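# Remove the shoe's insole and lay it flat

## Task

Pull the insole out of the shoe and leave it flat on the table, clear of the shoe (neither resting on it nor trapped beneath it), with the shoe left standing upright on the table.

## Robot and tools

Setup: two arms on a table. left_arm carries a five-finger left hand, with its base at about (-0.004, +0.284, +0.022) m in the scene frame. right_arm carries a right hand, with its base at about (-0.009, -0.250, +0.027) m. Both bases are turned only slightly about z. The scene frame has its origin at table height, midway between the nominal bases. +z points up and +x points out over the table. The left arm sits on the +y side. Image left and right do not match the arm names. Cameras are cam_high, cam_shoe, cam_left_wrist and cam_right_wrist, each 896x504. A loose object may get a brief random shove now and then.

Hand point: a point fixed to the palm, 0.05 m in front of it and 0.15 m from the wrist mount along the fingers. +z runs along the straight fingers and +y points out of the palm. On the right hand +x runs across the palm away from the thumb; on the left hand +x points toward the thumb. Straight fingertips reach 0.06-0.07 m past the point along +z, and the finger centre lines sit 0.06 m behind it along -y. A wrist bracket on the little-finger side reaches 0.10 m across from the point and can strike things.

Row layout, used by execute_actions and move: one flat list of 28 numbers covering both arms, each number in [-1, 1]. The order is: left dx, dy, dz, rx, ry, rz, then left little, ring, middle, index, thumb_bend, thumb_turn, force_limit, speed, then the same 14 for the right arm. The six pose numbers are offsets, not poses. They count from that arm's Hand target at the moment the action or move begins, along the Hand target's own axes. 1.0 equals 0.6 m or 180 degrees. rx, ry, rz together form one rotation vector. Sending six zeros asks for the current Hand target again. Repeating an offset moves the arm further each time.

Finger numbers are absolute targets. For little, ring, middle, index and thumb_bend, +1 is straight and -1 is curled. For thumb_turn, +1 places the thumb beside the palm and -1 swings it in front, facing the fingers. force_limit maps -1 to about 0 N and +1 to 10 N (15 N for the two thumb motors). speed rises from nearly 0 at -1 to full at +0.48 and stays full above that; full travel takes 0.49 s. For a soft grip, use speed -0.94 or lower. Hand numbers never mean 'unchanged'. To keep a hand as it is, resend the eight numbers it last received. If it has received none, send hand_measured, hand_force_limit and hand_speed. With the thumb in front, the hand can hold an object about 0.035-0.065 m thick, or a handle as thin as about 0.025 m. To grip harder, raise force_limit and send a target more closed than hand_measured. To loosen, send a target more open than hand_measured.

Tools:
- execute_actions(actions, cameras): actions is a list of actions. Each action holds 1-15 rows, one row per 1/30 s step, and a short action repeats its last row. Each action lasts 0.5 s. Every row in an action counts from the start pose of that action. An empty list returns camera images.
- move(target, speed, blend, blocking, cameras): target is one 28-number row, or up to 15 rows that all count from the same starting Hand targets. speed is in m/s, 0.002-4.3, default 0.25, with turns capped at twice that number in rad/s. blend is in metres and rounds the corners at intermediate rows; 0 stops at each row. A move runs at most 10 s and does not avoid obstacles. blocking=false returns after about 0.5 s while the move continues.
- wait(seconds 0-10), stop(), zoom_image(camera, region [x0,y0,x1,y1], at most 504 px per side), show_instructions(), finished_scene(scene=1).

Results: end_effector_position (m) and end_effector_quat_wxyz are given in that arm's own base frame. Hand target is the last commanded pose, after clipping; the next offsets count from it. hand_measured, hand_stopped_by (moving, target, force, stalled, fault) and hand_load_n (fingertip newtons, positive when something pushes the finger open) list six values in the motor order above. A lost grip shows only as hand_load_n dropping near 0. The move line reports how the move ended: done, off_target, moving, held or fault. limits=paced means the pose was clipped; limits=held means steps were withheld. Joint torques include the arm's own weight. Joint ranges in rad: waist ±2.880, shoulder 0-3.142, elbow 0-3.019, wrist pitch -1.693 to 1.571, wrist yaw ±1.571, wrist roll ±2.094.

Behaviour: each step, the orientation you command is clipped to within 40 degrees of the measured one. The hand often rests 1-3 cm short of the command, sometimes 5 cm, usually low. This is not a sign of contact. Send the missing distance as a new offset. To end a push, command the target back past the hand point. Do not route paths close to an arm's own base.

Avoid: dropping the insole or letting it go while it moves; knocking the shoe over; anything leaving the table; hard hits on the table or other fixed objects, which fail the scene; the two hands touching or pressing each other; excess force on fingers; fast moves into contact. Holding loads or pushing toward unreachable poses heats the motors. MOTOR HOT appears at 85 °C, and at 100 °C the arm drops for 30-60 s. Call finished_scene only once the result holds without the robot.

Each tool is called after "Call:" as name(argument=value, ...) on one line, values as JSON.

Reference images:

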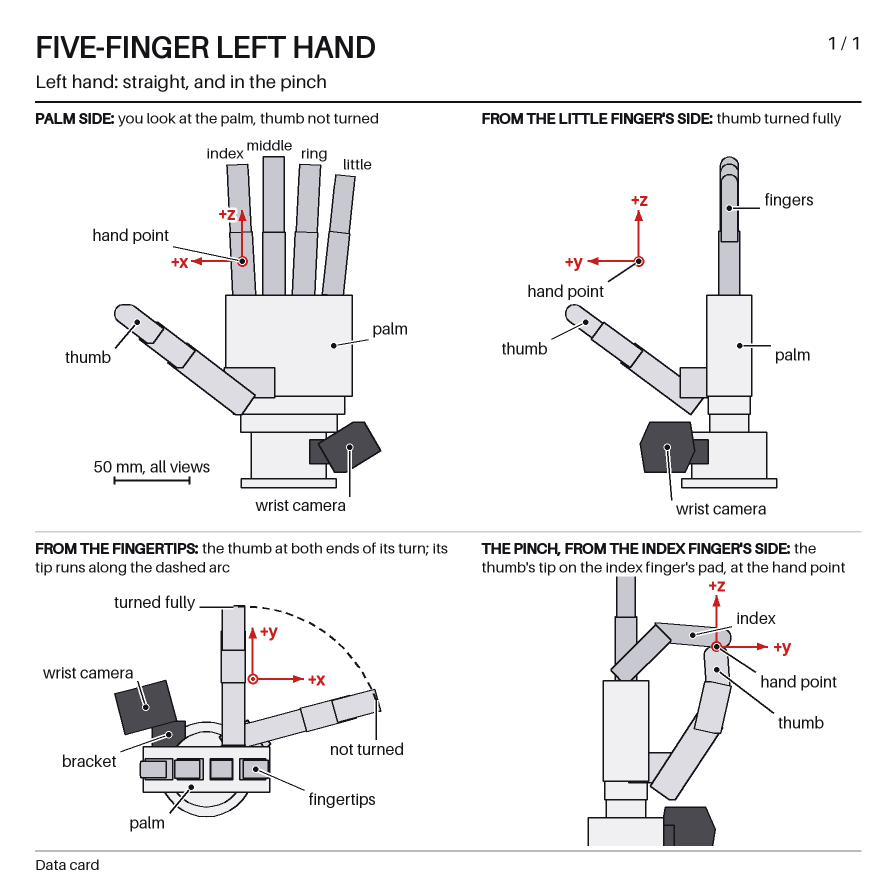

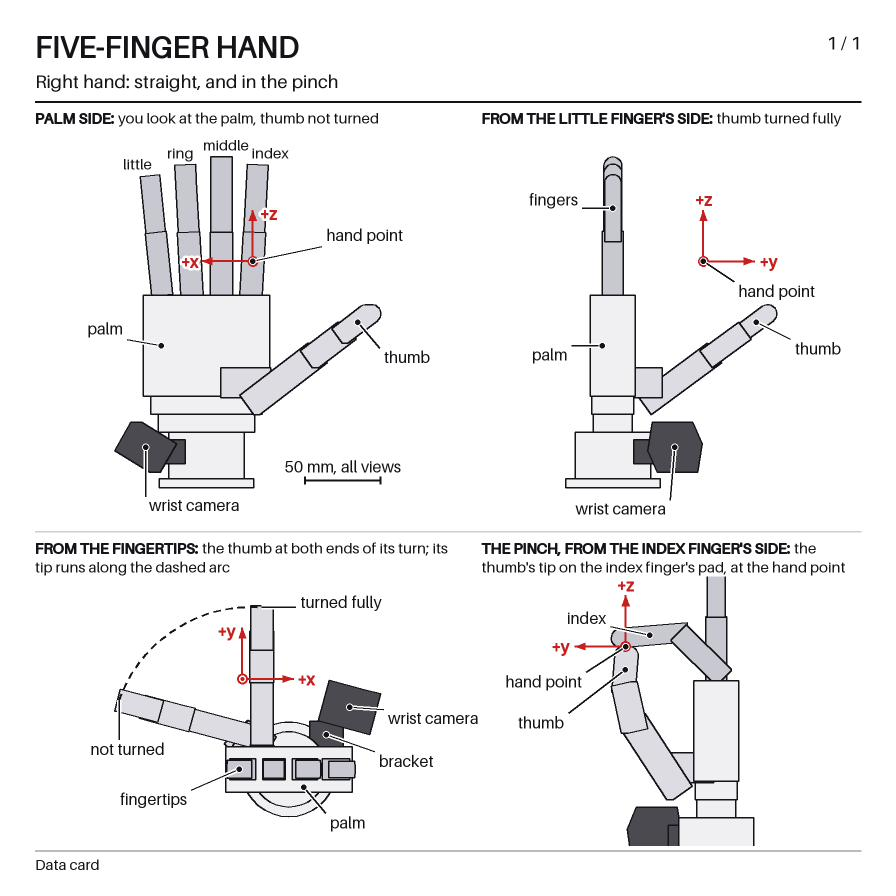

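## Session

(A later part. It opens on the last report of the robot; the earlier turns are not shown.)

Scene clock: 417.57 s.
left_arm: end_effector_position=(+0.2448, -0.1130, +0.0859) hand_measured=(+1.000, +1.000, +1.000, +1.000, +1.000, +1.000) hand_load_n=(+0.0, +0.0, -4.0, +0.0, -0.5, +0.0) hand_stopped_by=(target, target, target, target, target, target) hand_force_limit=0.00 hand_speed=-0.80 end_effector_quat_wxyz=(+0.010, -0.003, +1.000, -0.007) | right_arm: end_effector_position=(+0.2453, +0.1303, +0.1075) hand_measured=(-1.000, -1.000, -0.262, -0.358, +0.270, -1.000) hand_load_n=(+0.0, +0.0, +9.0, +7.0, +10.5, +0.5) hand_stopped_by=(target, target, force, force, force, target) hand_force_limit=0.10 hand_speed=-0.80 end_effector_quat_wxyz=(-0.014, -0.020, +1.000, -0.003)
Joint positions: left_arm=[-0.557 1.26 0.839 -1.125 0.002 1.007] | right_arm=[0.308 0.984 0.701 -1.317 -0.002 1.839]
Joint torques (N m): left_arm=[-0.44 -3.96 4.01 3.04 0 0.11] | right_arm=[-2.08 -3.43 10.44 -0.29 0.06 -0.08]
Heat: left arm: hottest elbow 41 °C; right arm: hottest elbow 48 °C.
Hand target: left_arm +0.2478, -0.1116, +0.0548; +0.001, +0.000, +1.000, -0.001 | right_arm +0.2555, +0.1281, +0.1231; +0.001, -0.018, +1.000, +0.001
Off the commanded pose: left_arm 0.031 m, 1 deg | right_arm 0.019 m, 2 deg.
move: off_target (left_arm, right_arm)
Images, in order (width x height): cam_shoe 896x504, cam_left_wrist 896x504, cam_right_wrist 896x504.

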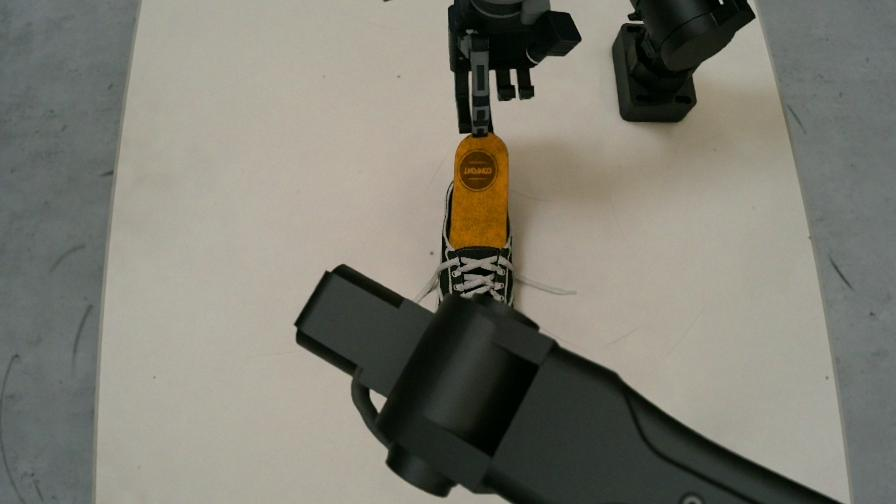

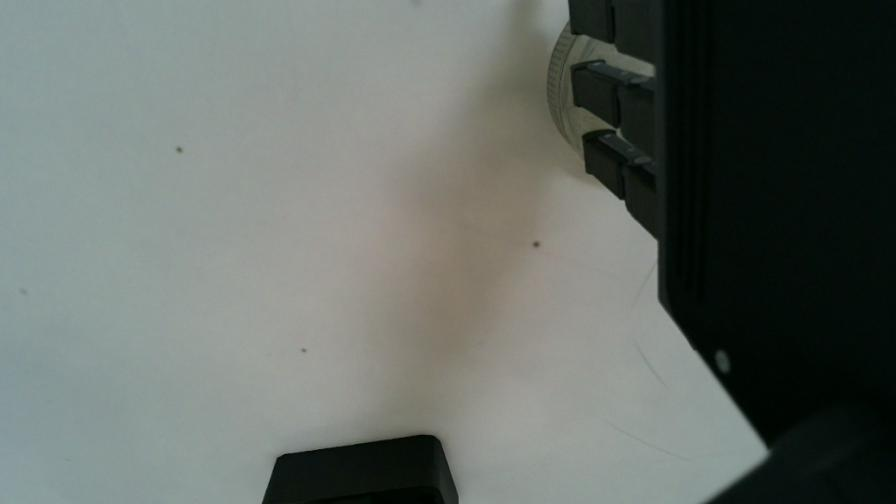

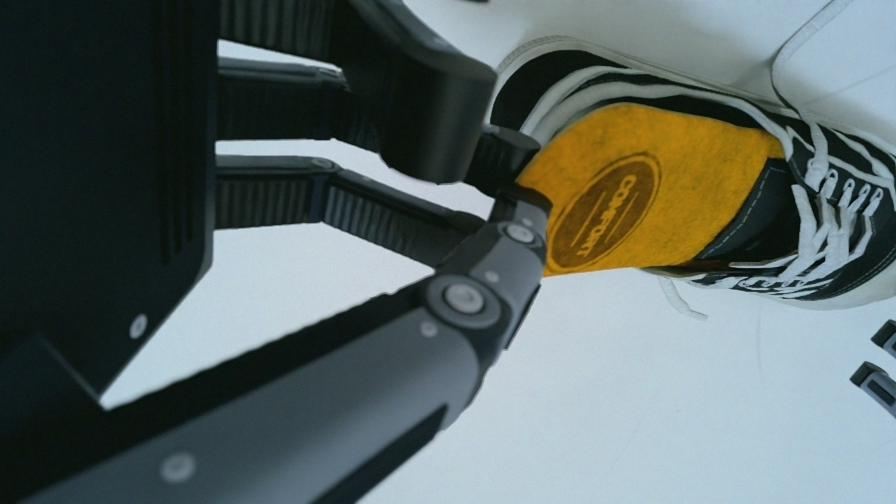

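Call:
move(target=[0,0,0,0,0,0,1,1,1,1,1,1,0,-0.8,0.003,-0.1,-0.03,0,0,0,-1,-1,-0.45,-0.45,0.15,-1,0.1,-0.8], speed=0.05, cameras=["cam_right_wrist","cam_shoe"])

Scene clock: 425.37 s.
left_arm: end_effector_position=(+0.2448, -0.1130, +0.0859) hand_measured=(+1.000, +1.000, +1.000, +1.000, +1.000, +1.000) hand_load_n=(+0.0, +0.0, -4.0, +0.0, +0.0, +0.0) hand_stopped_by=(target, target, target, target, target, target) hand_force_limit=0.00 hand_speed=-0.80 end_effector_quat_wxyz=(+0.010, -0.003, +1.000, -0.007) | right_arm: end_effector_position=(+0.2398, +0.0721, +0.1182) hand_measured=(-1.000, -1.000, -0.262, -0.358, +0.270, -1.000) hand_load_n=(+0.0, +0.5, +8.5, +7.0, +10.5, +0.5) hand_stopped_by=(target, target, force, force, force, target) hand_force_limit=0.10 hand_speed=-0.80 end_effector_quat_wxyz=(-0.024, -0.019, +1.000, +0.001)
Joint positions: left_arm=[-0.557 1.26 0.839 -1.125 0.002 1.007] | right_arm=[0.05 0.94 0.705 -1.384 -0.003 1.583]
Joint torques (N m): left_arm=[-0.26 -3.9 3.97 3.07 0.02 0.1] | right_arm=[-2.2 -2.9 11.95 -0.28 0.11 -0.08]
Heat: left arm: hottest elbow 40 °C; right arm: hottest elbow 48 °C.
Hand target: left_arm +0.2478, -0.1116, +0.0548; +0.001, +0.000, +1.000, -0.001 | right_arm +0.2558, +0.0681, +0.1409; +0.000, -0.018, +1.000, +0.000
Off the commanded pose: left_arm 0.031 m, 1 deg | right_arm 0.028 m, 3 deg.
move: off_target (left_arm, right_arm)
Images, in order (width x height): cam_shoe 896x504, cam_right_wrist 896x504.

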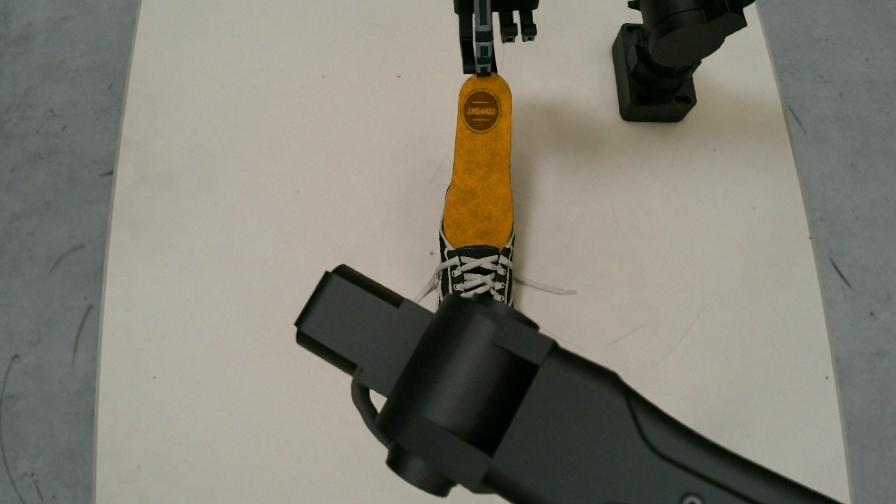

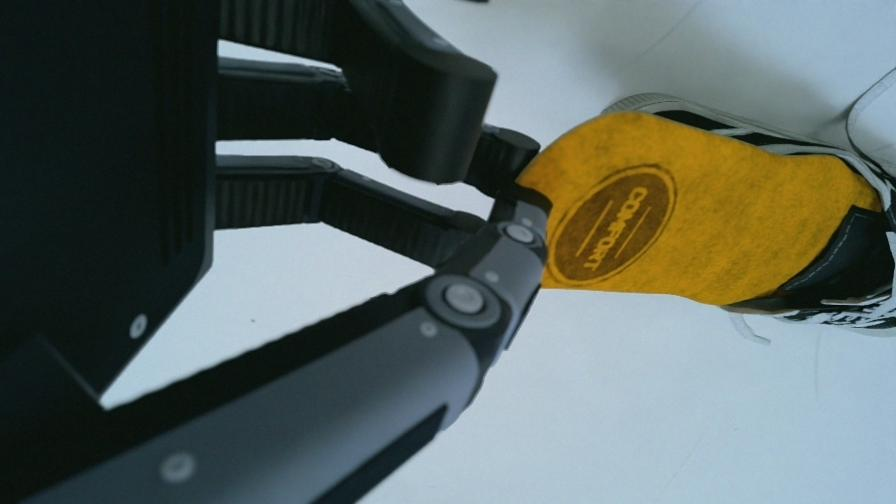

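Call:
move(target=[0,0,0,0,0,0,1,1,1,1,1,1,0,-0.8,0,-0.075,-0.02,0,0,0,-1,-1,-0.45,-0.45,0.15,-1,0.1,-0.8], speed=0.05, cameras=["cam_right_wrist","cam_shoe"])

Scene clock: 430.50 s.
left_arm: end_effector_position=(+0.2448, -0.1130, +0.0859) hand_measured=(+1.000, +1.000, +1.000, +1.000, +1.000, +1.000) hand_load_n=(+0.0, +0.0, -4.0, +0.0, +0.0, +0.0) hand_stopped_by=(target, target, target, target, target, target) hand_force_limit=0.00 hand_speed=-0.80 end_effector_quat_wxyz=(+0.010, -0.003, +1.000, -0.007) | right_arm: end_effector_position=(+0.2442, +0.0285, +0.1344) hand_measured=(-1.000, -1.000, -0.262, -0.358, +0.270, -1.000) hand_load_n=(+0.0, +0.0, +8.5, +7.0, +10.0, +0.5) hand_stopped_by=(target, target, force, force, force, target) hand_force_limit=0.10 hand_speed=-0.80 end_effector_quat_wxyz=(-0.018, -0.017, +1.000, +0.004)
Joint positions: left_arm=[-0.557 1.26 0.839 -1.125 0.002 1.007] | right_arm=[-0.15 0.938 0.746 -1.414 -0.002 1.387]
Joint torques (N m): left_arm=[-0.38 -3.9 4.01 3.04 0 0.1] | right_arm=[-1.9 -2.02 11.7 -0.23 0.02 -0.11]
Heat: left arm: hottest elbow 39 °C; right arm: hottest elbow 48 °C.
Hand target: left_arm +0.2478, -0.1116, +0.0548; +0.001, +0.000, +1.000, -0.001 | right_arm +0.2574, +0.0231, +0.1529; +0.000, -0.018, +1.000, +0.000
Off the commanded pose: left_arm 0.031 m, 1 deg | right_arm 0.023 m, 2 deg.
move: off_target (left_arm, right_arm)
Images, in order (width x height): cam_shoe 896x504, cam_right_wrist 896x504.

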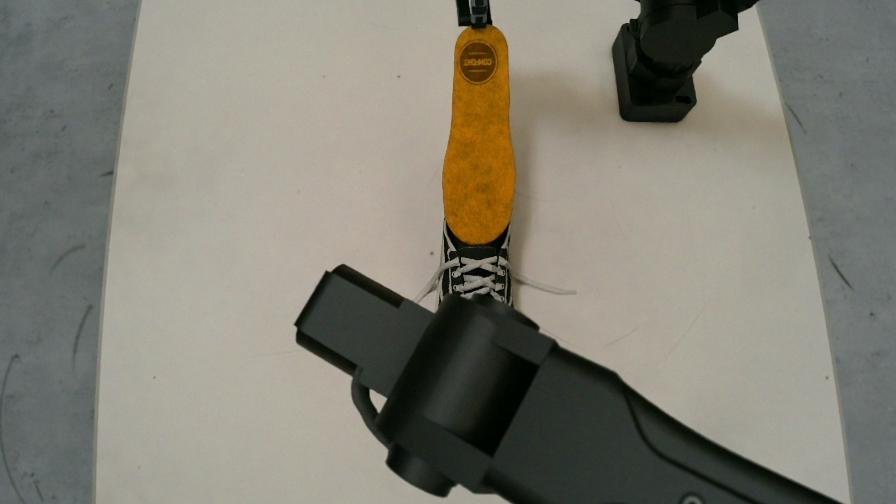

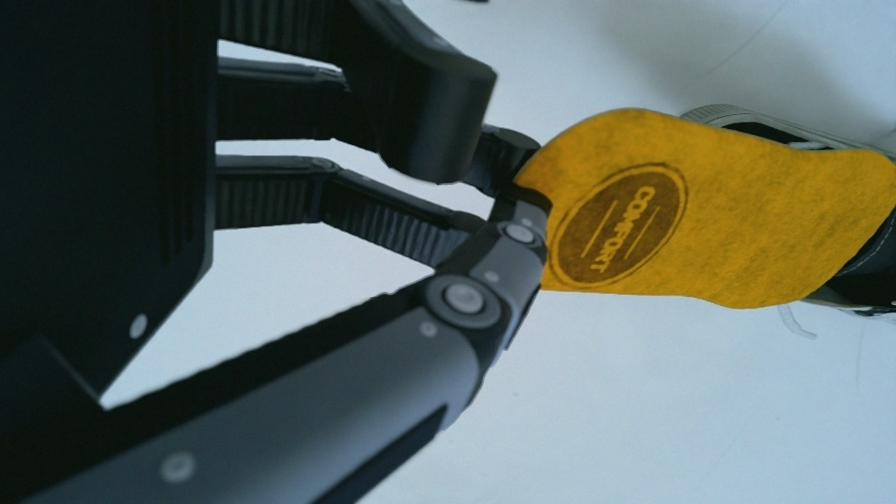

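Call:
move(target=[[0,0,0,0,0,0,1,1,1,1,1,1,0,-0.8,0,-0.033,-0.1,0,0,0,-1,-1,-0.45,-0.45,0.15,-1,0.1,-0.8],[0,0,0,0,0,0,1,1,1,1,1,1,0,-0.8,-0.13,-0.05,-0.2,0,0,0,-1,-1,-0.45,-0.45,0.15,-1,0.1,-0.8]], speed=0.06, blend=0.02, cameras=["all"])

Scene clock: 439.30 s.
left_arm: end_effector_position=(+0.2448, -0.1130, +0.0859) hand_measured=(+1.000, +1.000, +1.000, +1.000, +1.000, +1.000) hand_load_n=(+0.0, +0.0, -4.0, +0.0, +0.0, +0.0) hand_stopped_by=(target, target, target, target, target, target) hand_force_limit=0.00 hand_speed=-0.80 end_effector_quat_wxyz=(+0.010, -0.003, +1.000, -0.007) | right_arm: end_effector_position=(+0.3249, -0.0065, +0.2582) hand_measured=(-1.000, -1.000, -0.262, -0.358, +0.270, -1.000) hand_load_n=(+0.0, +0.0, +8.5, +7.0, +10.0, +0.0) hand_stopped_by=(target, target, force, force, force, target) hand_force_limit=0.10 hand_speed=-0.80 end_effector_quat_wxyz=(-0.012, -0.017, +1.000, +0.004)
Joint positions: left_arm=[-0.557 1.26 0.839 -1.125 0.002 1.007] | right_arm=[-0.224 1.15 1.209 -1.654 -0.001 1.313]
Joint torques (N m): left_arm=[-0.32 -3.96 3.96 3.06 0.01 0.12] | right_arm=[0.09 -4.48 11.75 -0.14 -0.07 0.23]
Motor temperatures (°C): left_arm=[29 36 38 30 28 26] | right_arm=[29 30 49 27 28 28]
Heat: left arm: hottest elbow 38 °C; right arm: hottest elbow 49 °C.
Hand target: left_arm +0.2478, -0.1116, +0.0548; +0.001, +0.000, +1.000, -0.001 | right_arm +0.3364, -0.0042, +0.2730; +0.001, -0.018, +1.000, +0.000
Off the commanded pose: left_arm 0.031 m, 1 deg | right_arm 0.019 m, 1 deg.
move: off_target (left_arm, right_arm)

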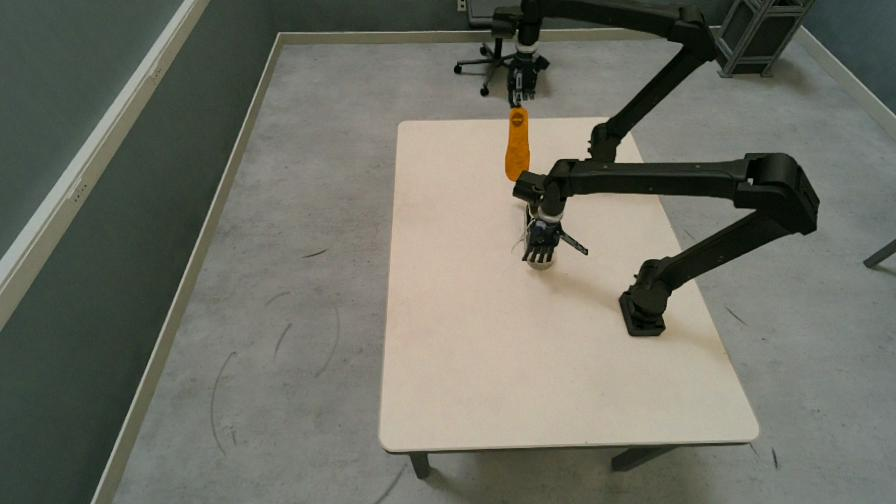

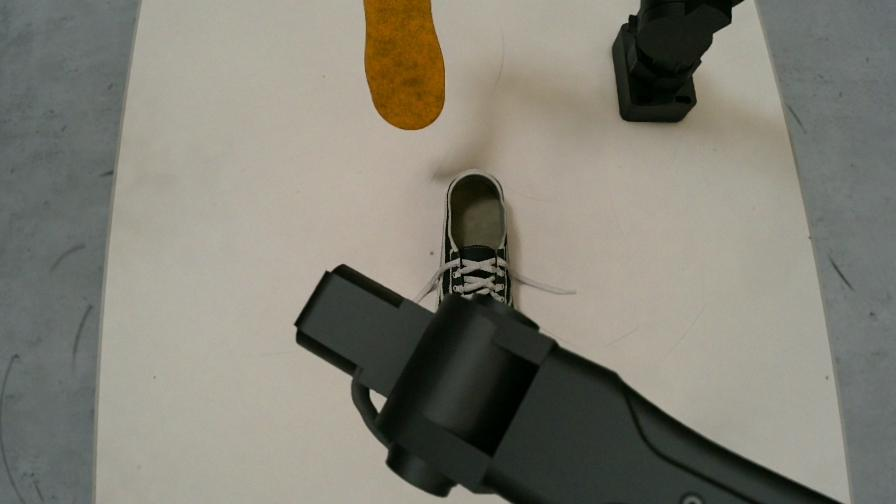

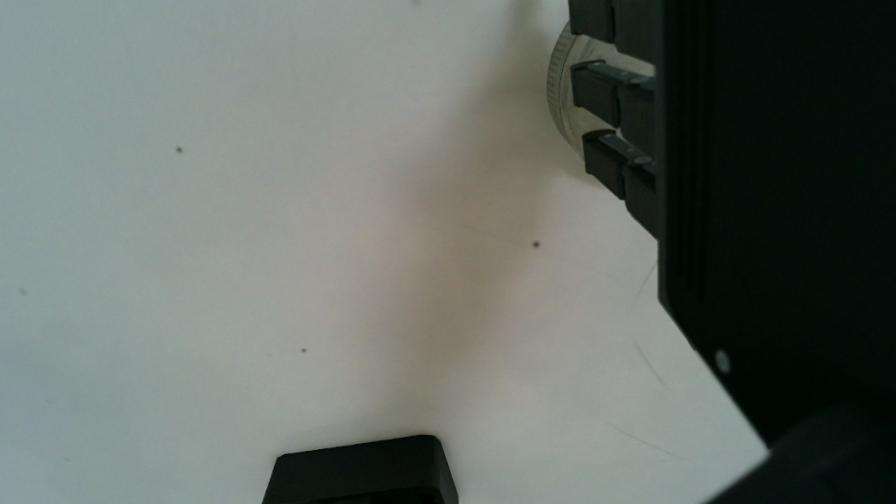

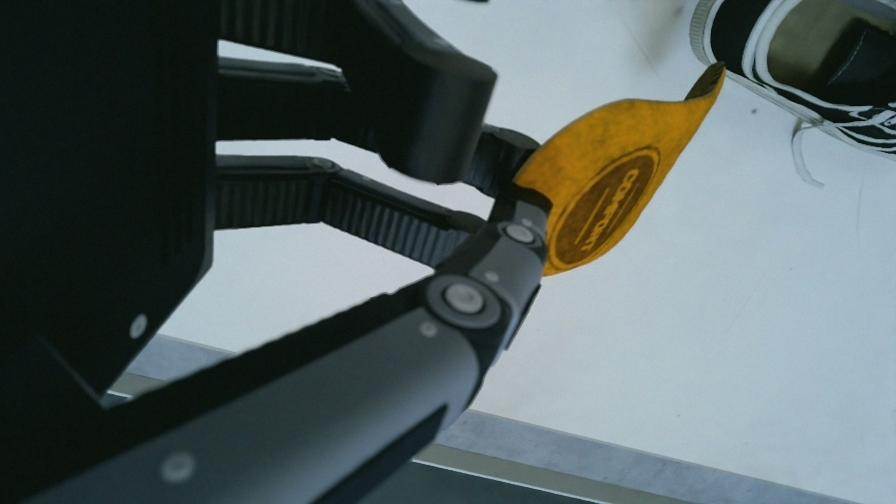

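Call:
move(target=[[0,0,-0.283,0,0,0,1,1,1,1,1,1,0,-0.8,-0.116,-0.021,0,0,0,0,-1,-1,-0.45,-0.45,0.15,-1,0.1,-0.8],[0,0.25,-0.283,0,0,0,1,1,1,1,1,1,0,-0.8,-0.116,-0.021,0,0,0,0,-1,-1,-0.45,-0.45,0.15,-1,0.1,-0.8]], speed=0.1, blend=0.02, cameras=["all"])

Scene clock: 450.70 s.
left_arm: end_effector_position=(+0.2514, +0.0369, +0.2235) hand_measured=(+1.000, +1.000, +1.000, +1.000, +1.000, +1.000) hand_load_n=(+0.0, +0.0, +0.0, +0.0, +0.0, +0.0) hand_stopped_by=(target, target, target, target, target, target) hand_force_limit=0.00 hand_speed=-0.80 end_effector_quat_wxyz=(+0.004, -0.007, +1.000, +0.000) | right_arm: end_effector_position=(+0.3882, -0.0164, +0.2597) hand_measured=(-1.000, -1.000, -0.262, -0.358, +0.270, -1.000) hand_load_n=(+0.0, +0.0, +8.5, +7.0, +10.0, +0.5) hand_stopped_by=(target, target, force, force, force, target) hand_force_limit=0.10 hand_speed=-0.80 end_effector_quat_wxyz=(-0.020, -0.018, +1.000, +0.005)
Joint positions: left_arm=[-0.079 1.071 1.062 -1.554 0 1.478] | right_arm=[-0.212 1.329 1.365 -1.647 -0.001 1.323]
Joint torques (N m): left_arm=[-0.38 -7.18 6.95 0.09 0.1 0.14] | right_arm=[0.09 -6.65 11.95 0.42 -0.07 0.24]
Heat: left arm: hottest elbow 38 °C; right arm: hottest elbow 48 °C.
Hand target: left_arm +0.2476, +0.0386, +0.2243; +0.000, +0.000, +1.000, -0.001 | right_arm +0.4064, -0.0142, +0.2732; +0.001, -0.018, +1.000, +0.000
Off the commanded pose: left_arm 0.004 m, 1 deg | right_arm 0.023 m, 2 deg.
move: off_target (right_arm)

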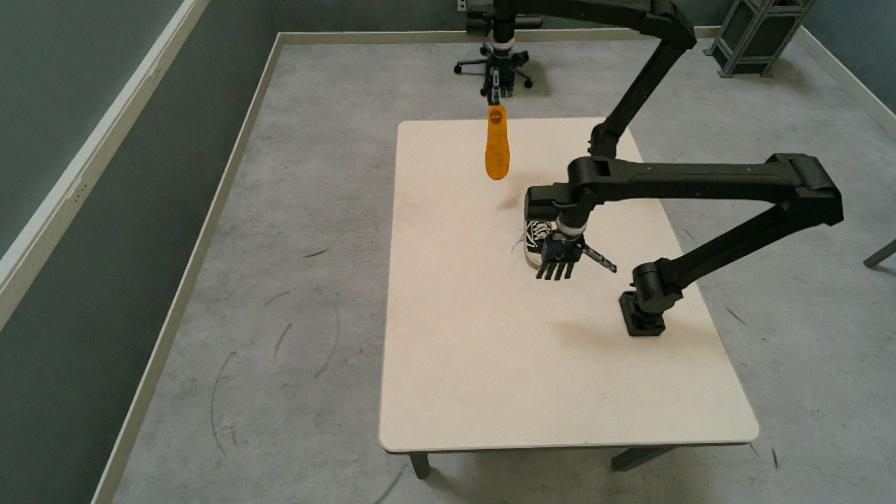

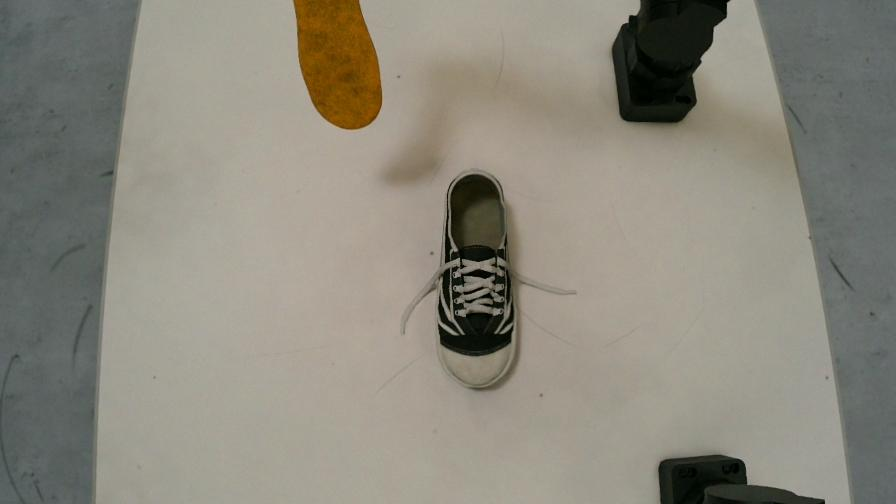

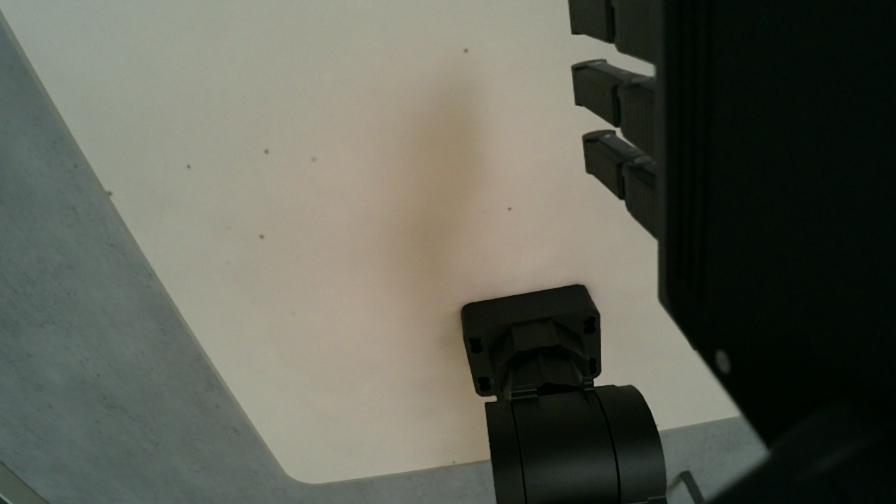

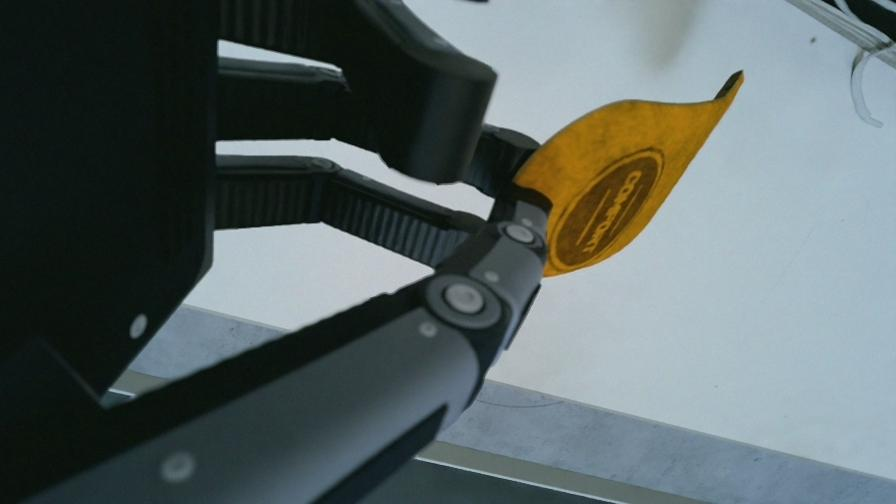

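Call:
move(target=[-0.28,-0.255,0.08,0.1305,0.1305,-0.488,1,1,1,1,1,1,0,-0.8,0,0.25,0,0,0,0,-1,-1,-0.45,-0.45,0.15,-1,0.1,-0.8], speed=0.1, cameras=["all"])

Scene clock: 477.30 s.
left_arm: end_effector_position=(+0.4041, -0.1173, +0.1805) hand_measured=(+1.000, +1.000, +1.000, +1.000, +1.000, +1.000) hand_load_n=(+0.0, +0.0, +0.0, +0.0, +0.0, +0.0) hand_stopped_by=(target, target, target, target, target, target) hand_force_limit=0.00 hand_speed=-0.80 end_effector_quat_wxyz=(+0.183, +0.675, -0.692, +0.182) | right_arm: end_effector_position=(+0.3897, +0.1282, +0.2603) hand_measured=(-1.000, -1.000, -0.262, -0.358, +0.270, -1.000) hand_load_n=(+0.0, +0.0, +8.5, +7.0, +10.0, +0.5) hand_stopped_by=(target, target, force, force, force, target) hand_force_limit=0.10 hand_speed=-0.80 end_effector_quat_wxyz=(-0.018, -0.018, +1.000, -0.002)
Joint positions: left_arm=[0.011 1.595 1.331 -1.322 0.522 0.041] | right_arm=[0.184 1.324 1.365 -1.647 -0.001 1.718]
Joint torques (N m): left_arm=[-0.09 -13.51 8.14 0.83 0.57 -0.22] | right_arm=[0.15 -7.59 11 0.42 -0.04 0.25]
Heat: left arm: hottest elbow 40 °C; right arm: hottest elbow 50 °C.
Hand target: left_arm +0.4156, -0.1146, +0.1767; +0.183, +0.683, -0.683, +0.184 | right_arm +0.4010, +0.1357, +0.2733; +0.001, -0.018, +1.000, +0.000
Off the commanded pose: left_arm 0.012 m, 1 deg | right_arm 0.019 m, 2 deg.
move: off_target (left_arm, right_arm)

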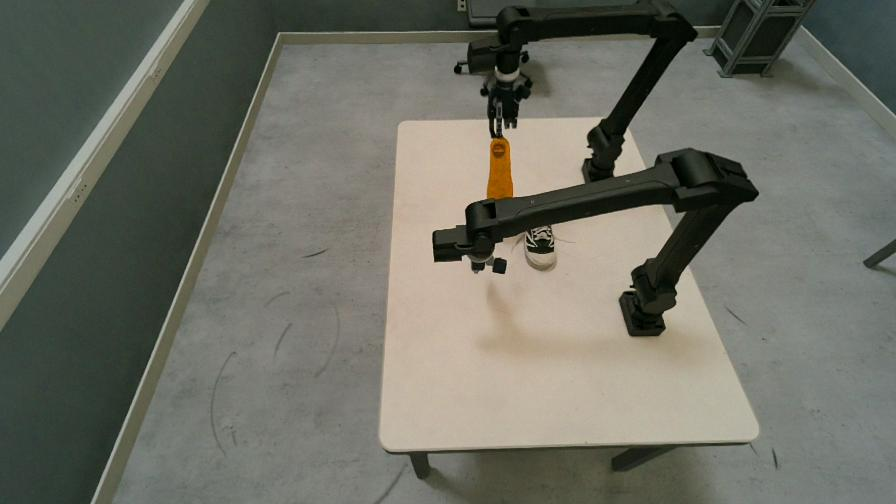

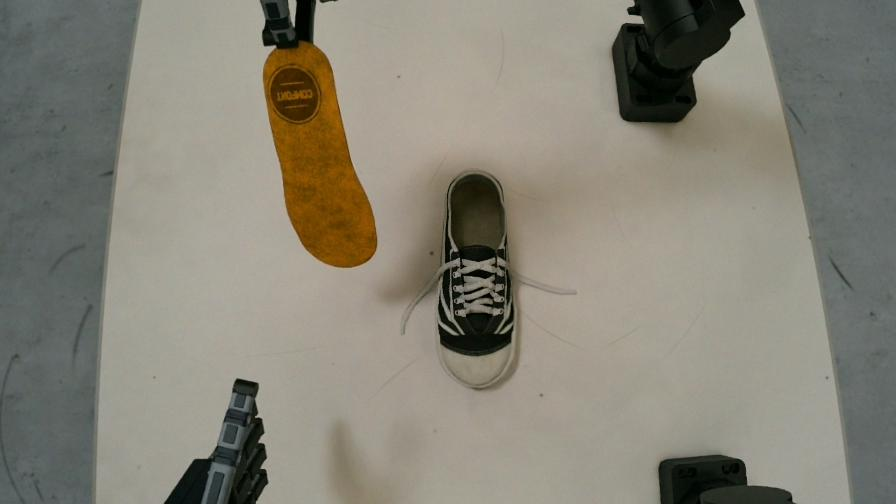

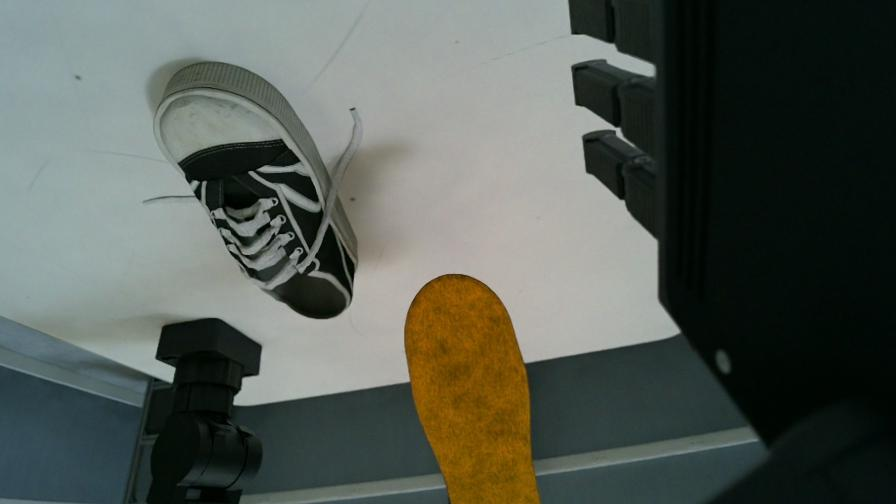

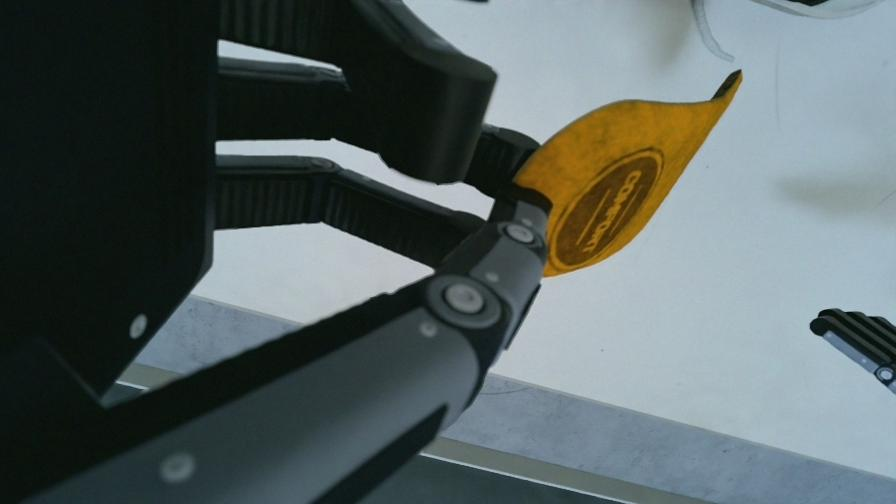

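Call:
move(target=[0,0,0,0,0,0,1,1,1,1,1,1,0,-0.8,0,0,0.2,0,0,0,-1,-1,-0.45,-0.45,0.15,-1,0.1,-0.8], speed=0.1, cameras=["cam_left_wrist","cam_shoe","cam_right_wrist"])

Scene clock: 488.77 s.
left_arm: end_effector_position=(+0.4042, -0.1173, +0.1805) hand_measured=(+1.000, +1.000, +1.000, +1.000, +1.000, +1.000) hand_load_n=(+0.0, +0.0, +0.0, +0.0, +0.0, +0.0) hand_stopped_by=(target, target, target, target, target, target) hand_force_limit=0.00 hand_speed=-0.80 end_effector_quat_wxyz=(+0.183, +0.675, -0.691, +0.182) | right_arm: end_effector_position=(+0.4014, +0.1304, +0.1599) hand_measured=(-1.000, -1.000, -0.262, -0.358, +0.270, -1.000) hand_load_n=(+0.0, +0.0, +8.5, +7.0, +10.5, +0.5) hand_stopped_by=(target, target, force, force, force, target) hand_force_limit=0.10 hand_speed=-0.80 end_effector_quat_wxyz=(+0.004, -0.018, +1.000, +0.001)
Joint positions: left_arm=[0.011 1.595 1.331 -1.322 0.522 0.04] | right_arm=[0.184 1.349 1.119 -1.332 -0.001 1.718]
Joint torques (N m): left_arm=[0.03 -13.33 8.1 0.84 0.57 -0.17] | right_arm=[0.03 -7.3 7.75 0.59 -0.01 0.25]
Heat: left arm: hottest elbow 40 °C; right arm: hottest elbow 49 °C.
Hand target: left_arm +0.4156, -0.1146, +0.1767; +0.183, +0.683, -0.683, +0.184 | right_arm +0.4011, +0.1358, +0.1531; +0.000, -0.018, +1.000, +0.000
Off the commanded pose: left_arm 0.012 m, 1 deg | right_arm 0.009 m, 0 deg.
move: off_target (left_arm)
Images, in order (width x height): cam_shoe 896x504, cam_left_wrist 896x504, cam_right_wrist 896x504.

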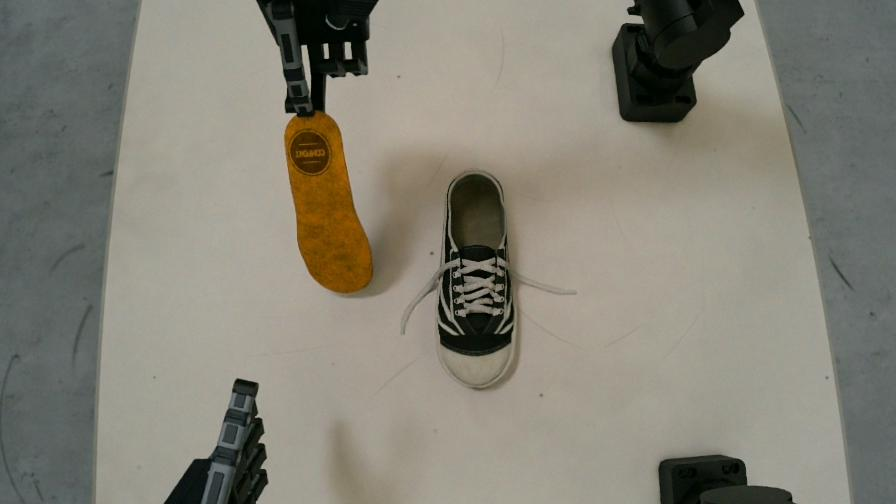

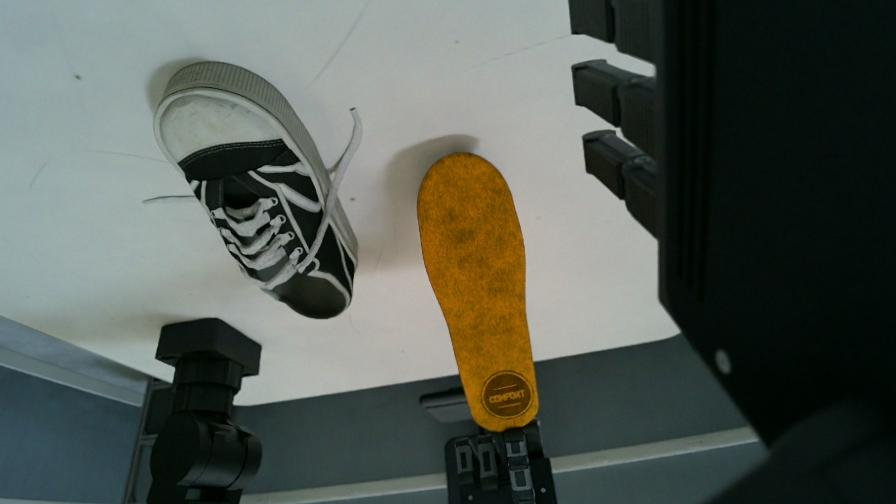

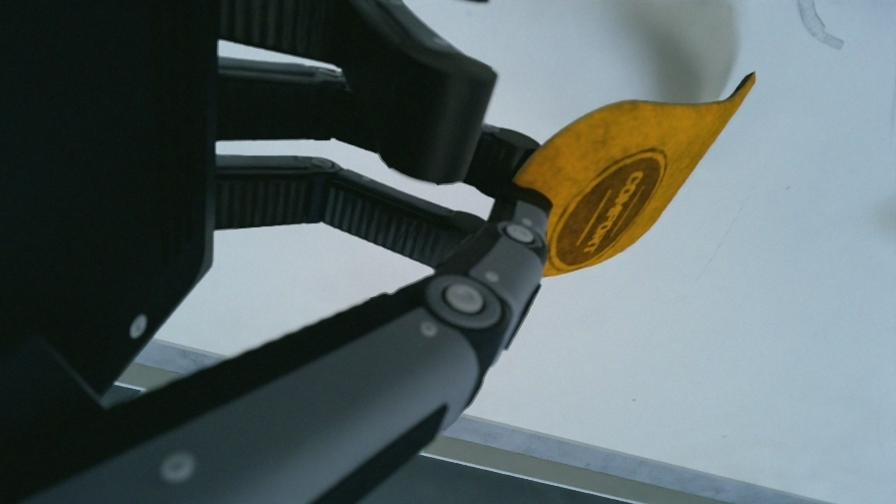

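Call:
move(target=[[0,0,0,0,0,0,1,1,1,1,1,1,0,-0.8,0,-0.017,0.05,0,0,0,-1,-1,-0.45,-0.45,0.15,-1,0.1,-0.8],[0,0,0,0,0,0,1,1,1,1,1,1,0,-0.8,0,-0.067,0.117,0,0,0,-1,-1,-0.45,-0.45,0.15,-1,0.1,-0.8],[0,0,0,0,0,0,1,1,1,1,1,1,0,-0.8,0,-0.125,0.167,0,0,0,-1,-1,-0.45,-0.45,0.15,-1,0.1,-0.8]], speed=0.06, blend=0.01, cameras=["cam_left_wrist","cam_shoe","cam_right_wrist"])

Scene clock: 498.37 s.
left_arm: end_effector_position=(+0.4042, -0.1173, +0.1805) hand_measured=(+1.000, +1.000, +1.000, +1.000, +1.000, +1.000) hand_load_n=(+0.0, +0.0, +0.0, +0.0, +0.0, +0.5) hand_stopped_by=(target, target, target, target, target, target) hand_force_limit=0.00 hand_speed=-0.80 end_effector_quat_wxyz=(+0.183, +0.675, -0.691, +0.182) | right_arm: end_effector_position=(+0.4065, +0.0653, +0.0621) hand_measured=(-1.000, -1.000, -0.262, -0.358, +0.270, -1.000) hand_load_n=(+0.0, +0.0, +8.5, +6.5, +10.5, +0.0) hand_stopped_by=(target, target, force, force, force, target) hand_force_limit=0.10 hand_speed=-0.80 end_effector_quat_wxyz=(+0.008, -0.017, +1.000, +0.001)
Joint positions: left_arm=[0.011 1.595 1.331 -1.322 0.522 0.04] | right_arm=[0.011 1.439 0.933 -1.049 -0.001 1.549]
Joint torques (N m): left_arm=[0.09 -13.51 8.14 0.8 0.57 -0.18] | right_arm=[-1.9 -7.59 6.86 0.57 -0.02 -0.07]
Heat: left arm: hottest elbow 40 °C; right arm: hottest elbow 48 °C.
Hand target: left_arm +0.4156, -0.1146, +0.1767; +0.183, +0.683, -0.683, +0.184 | right_arm +0.4040, +0.0609, +0.0531; +0.001, -0.018, +1.000, +0.000
Off the commanded pose: left_arm 0.012 m, 1 deg | right_arm 0.011 m, 1 deg.
move: off_target (left_arm, right_arm)
Images, in order (width x height): cam_shoe 896x504, cam_left_wrist 896x504, cam_right_wrist 896x504.

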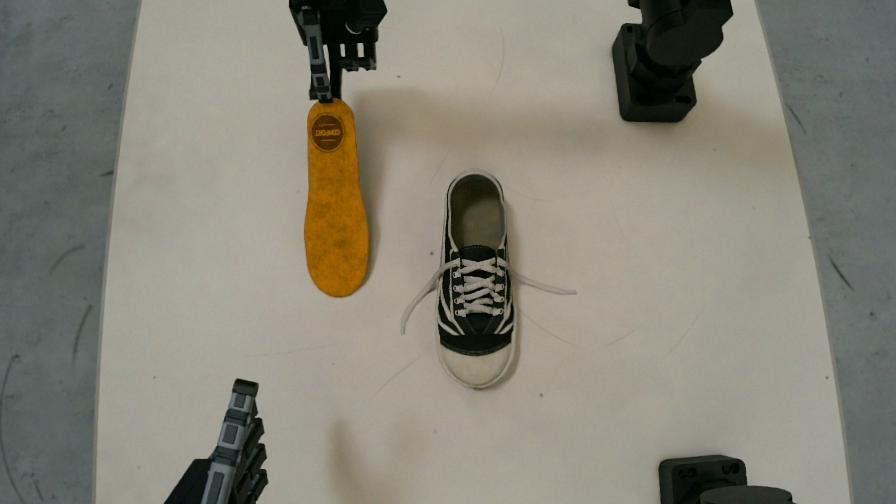

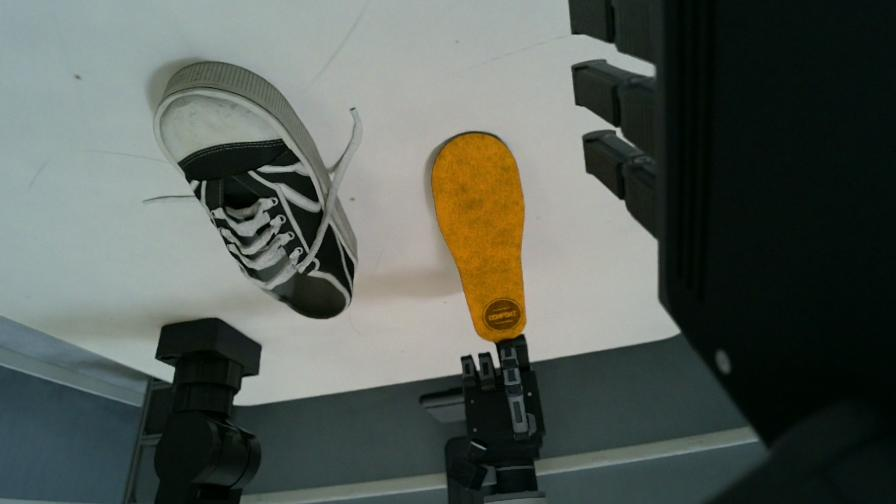

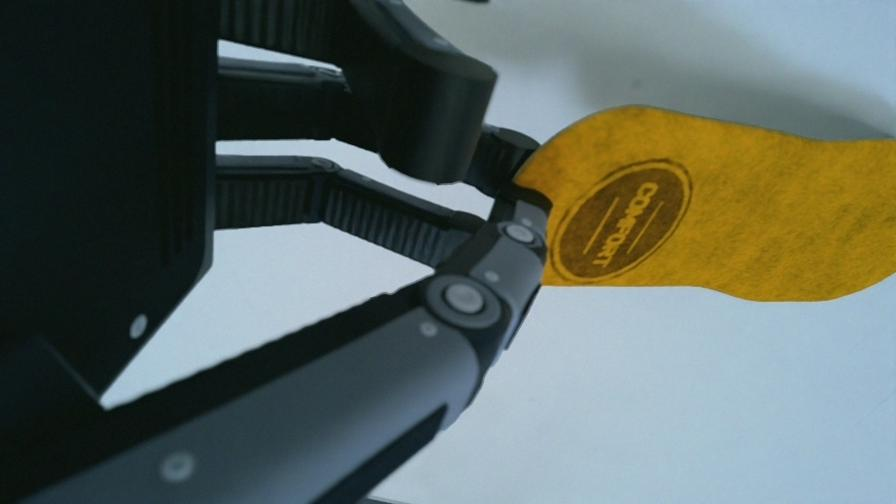

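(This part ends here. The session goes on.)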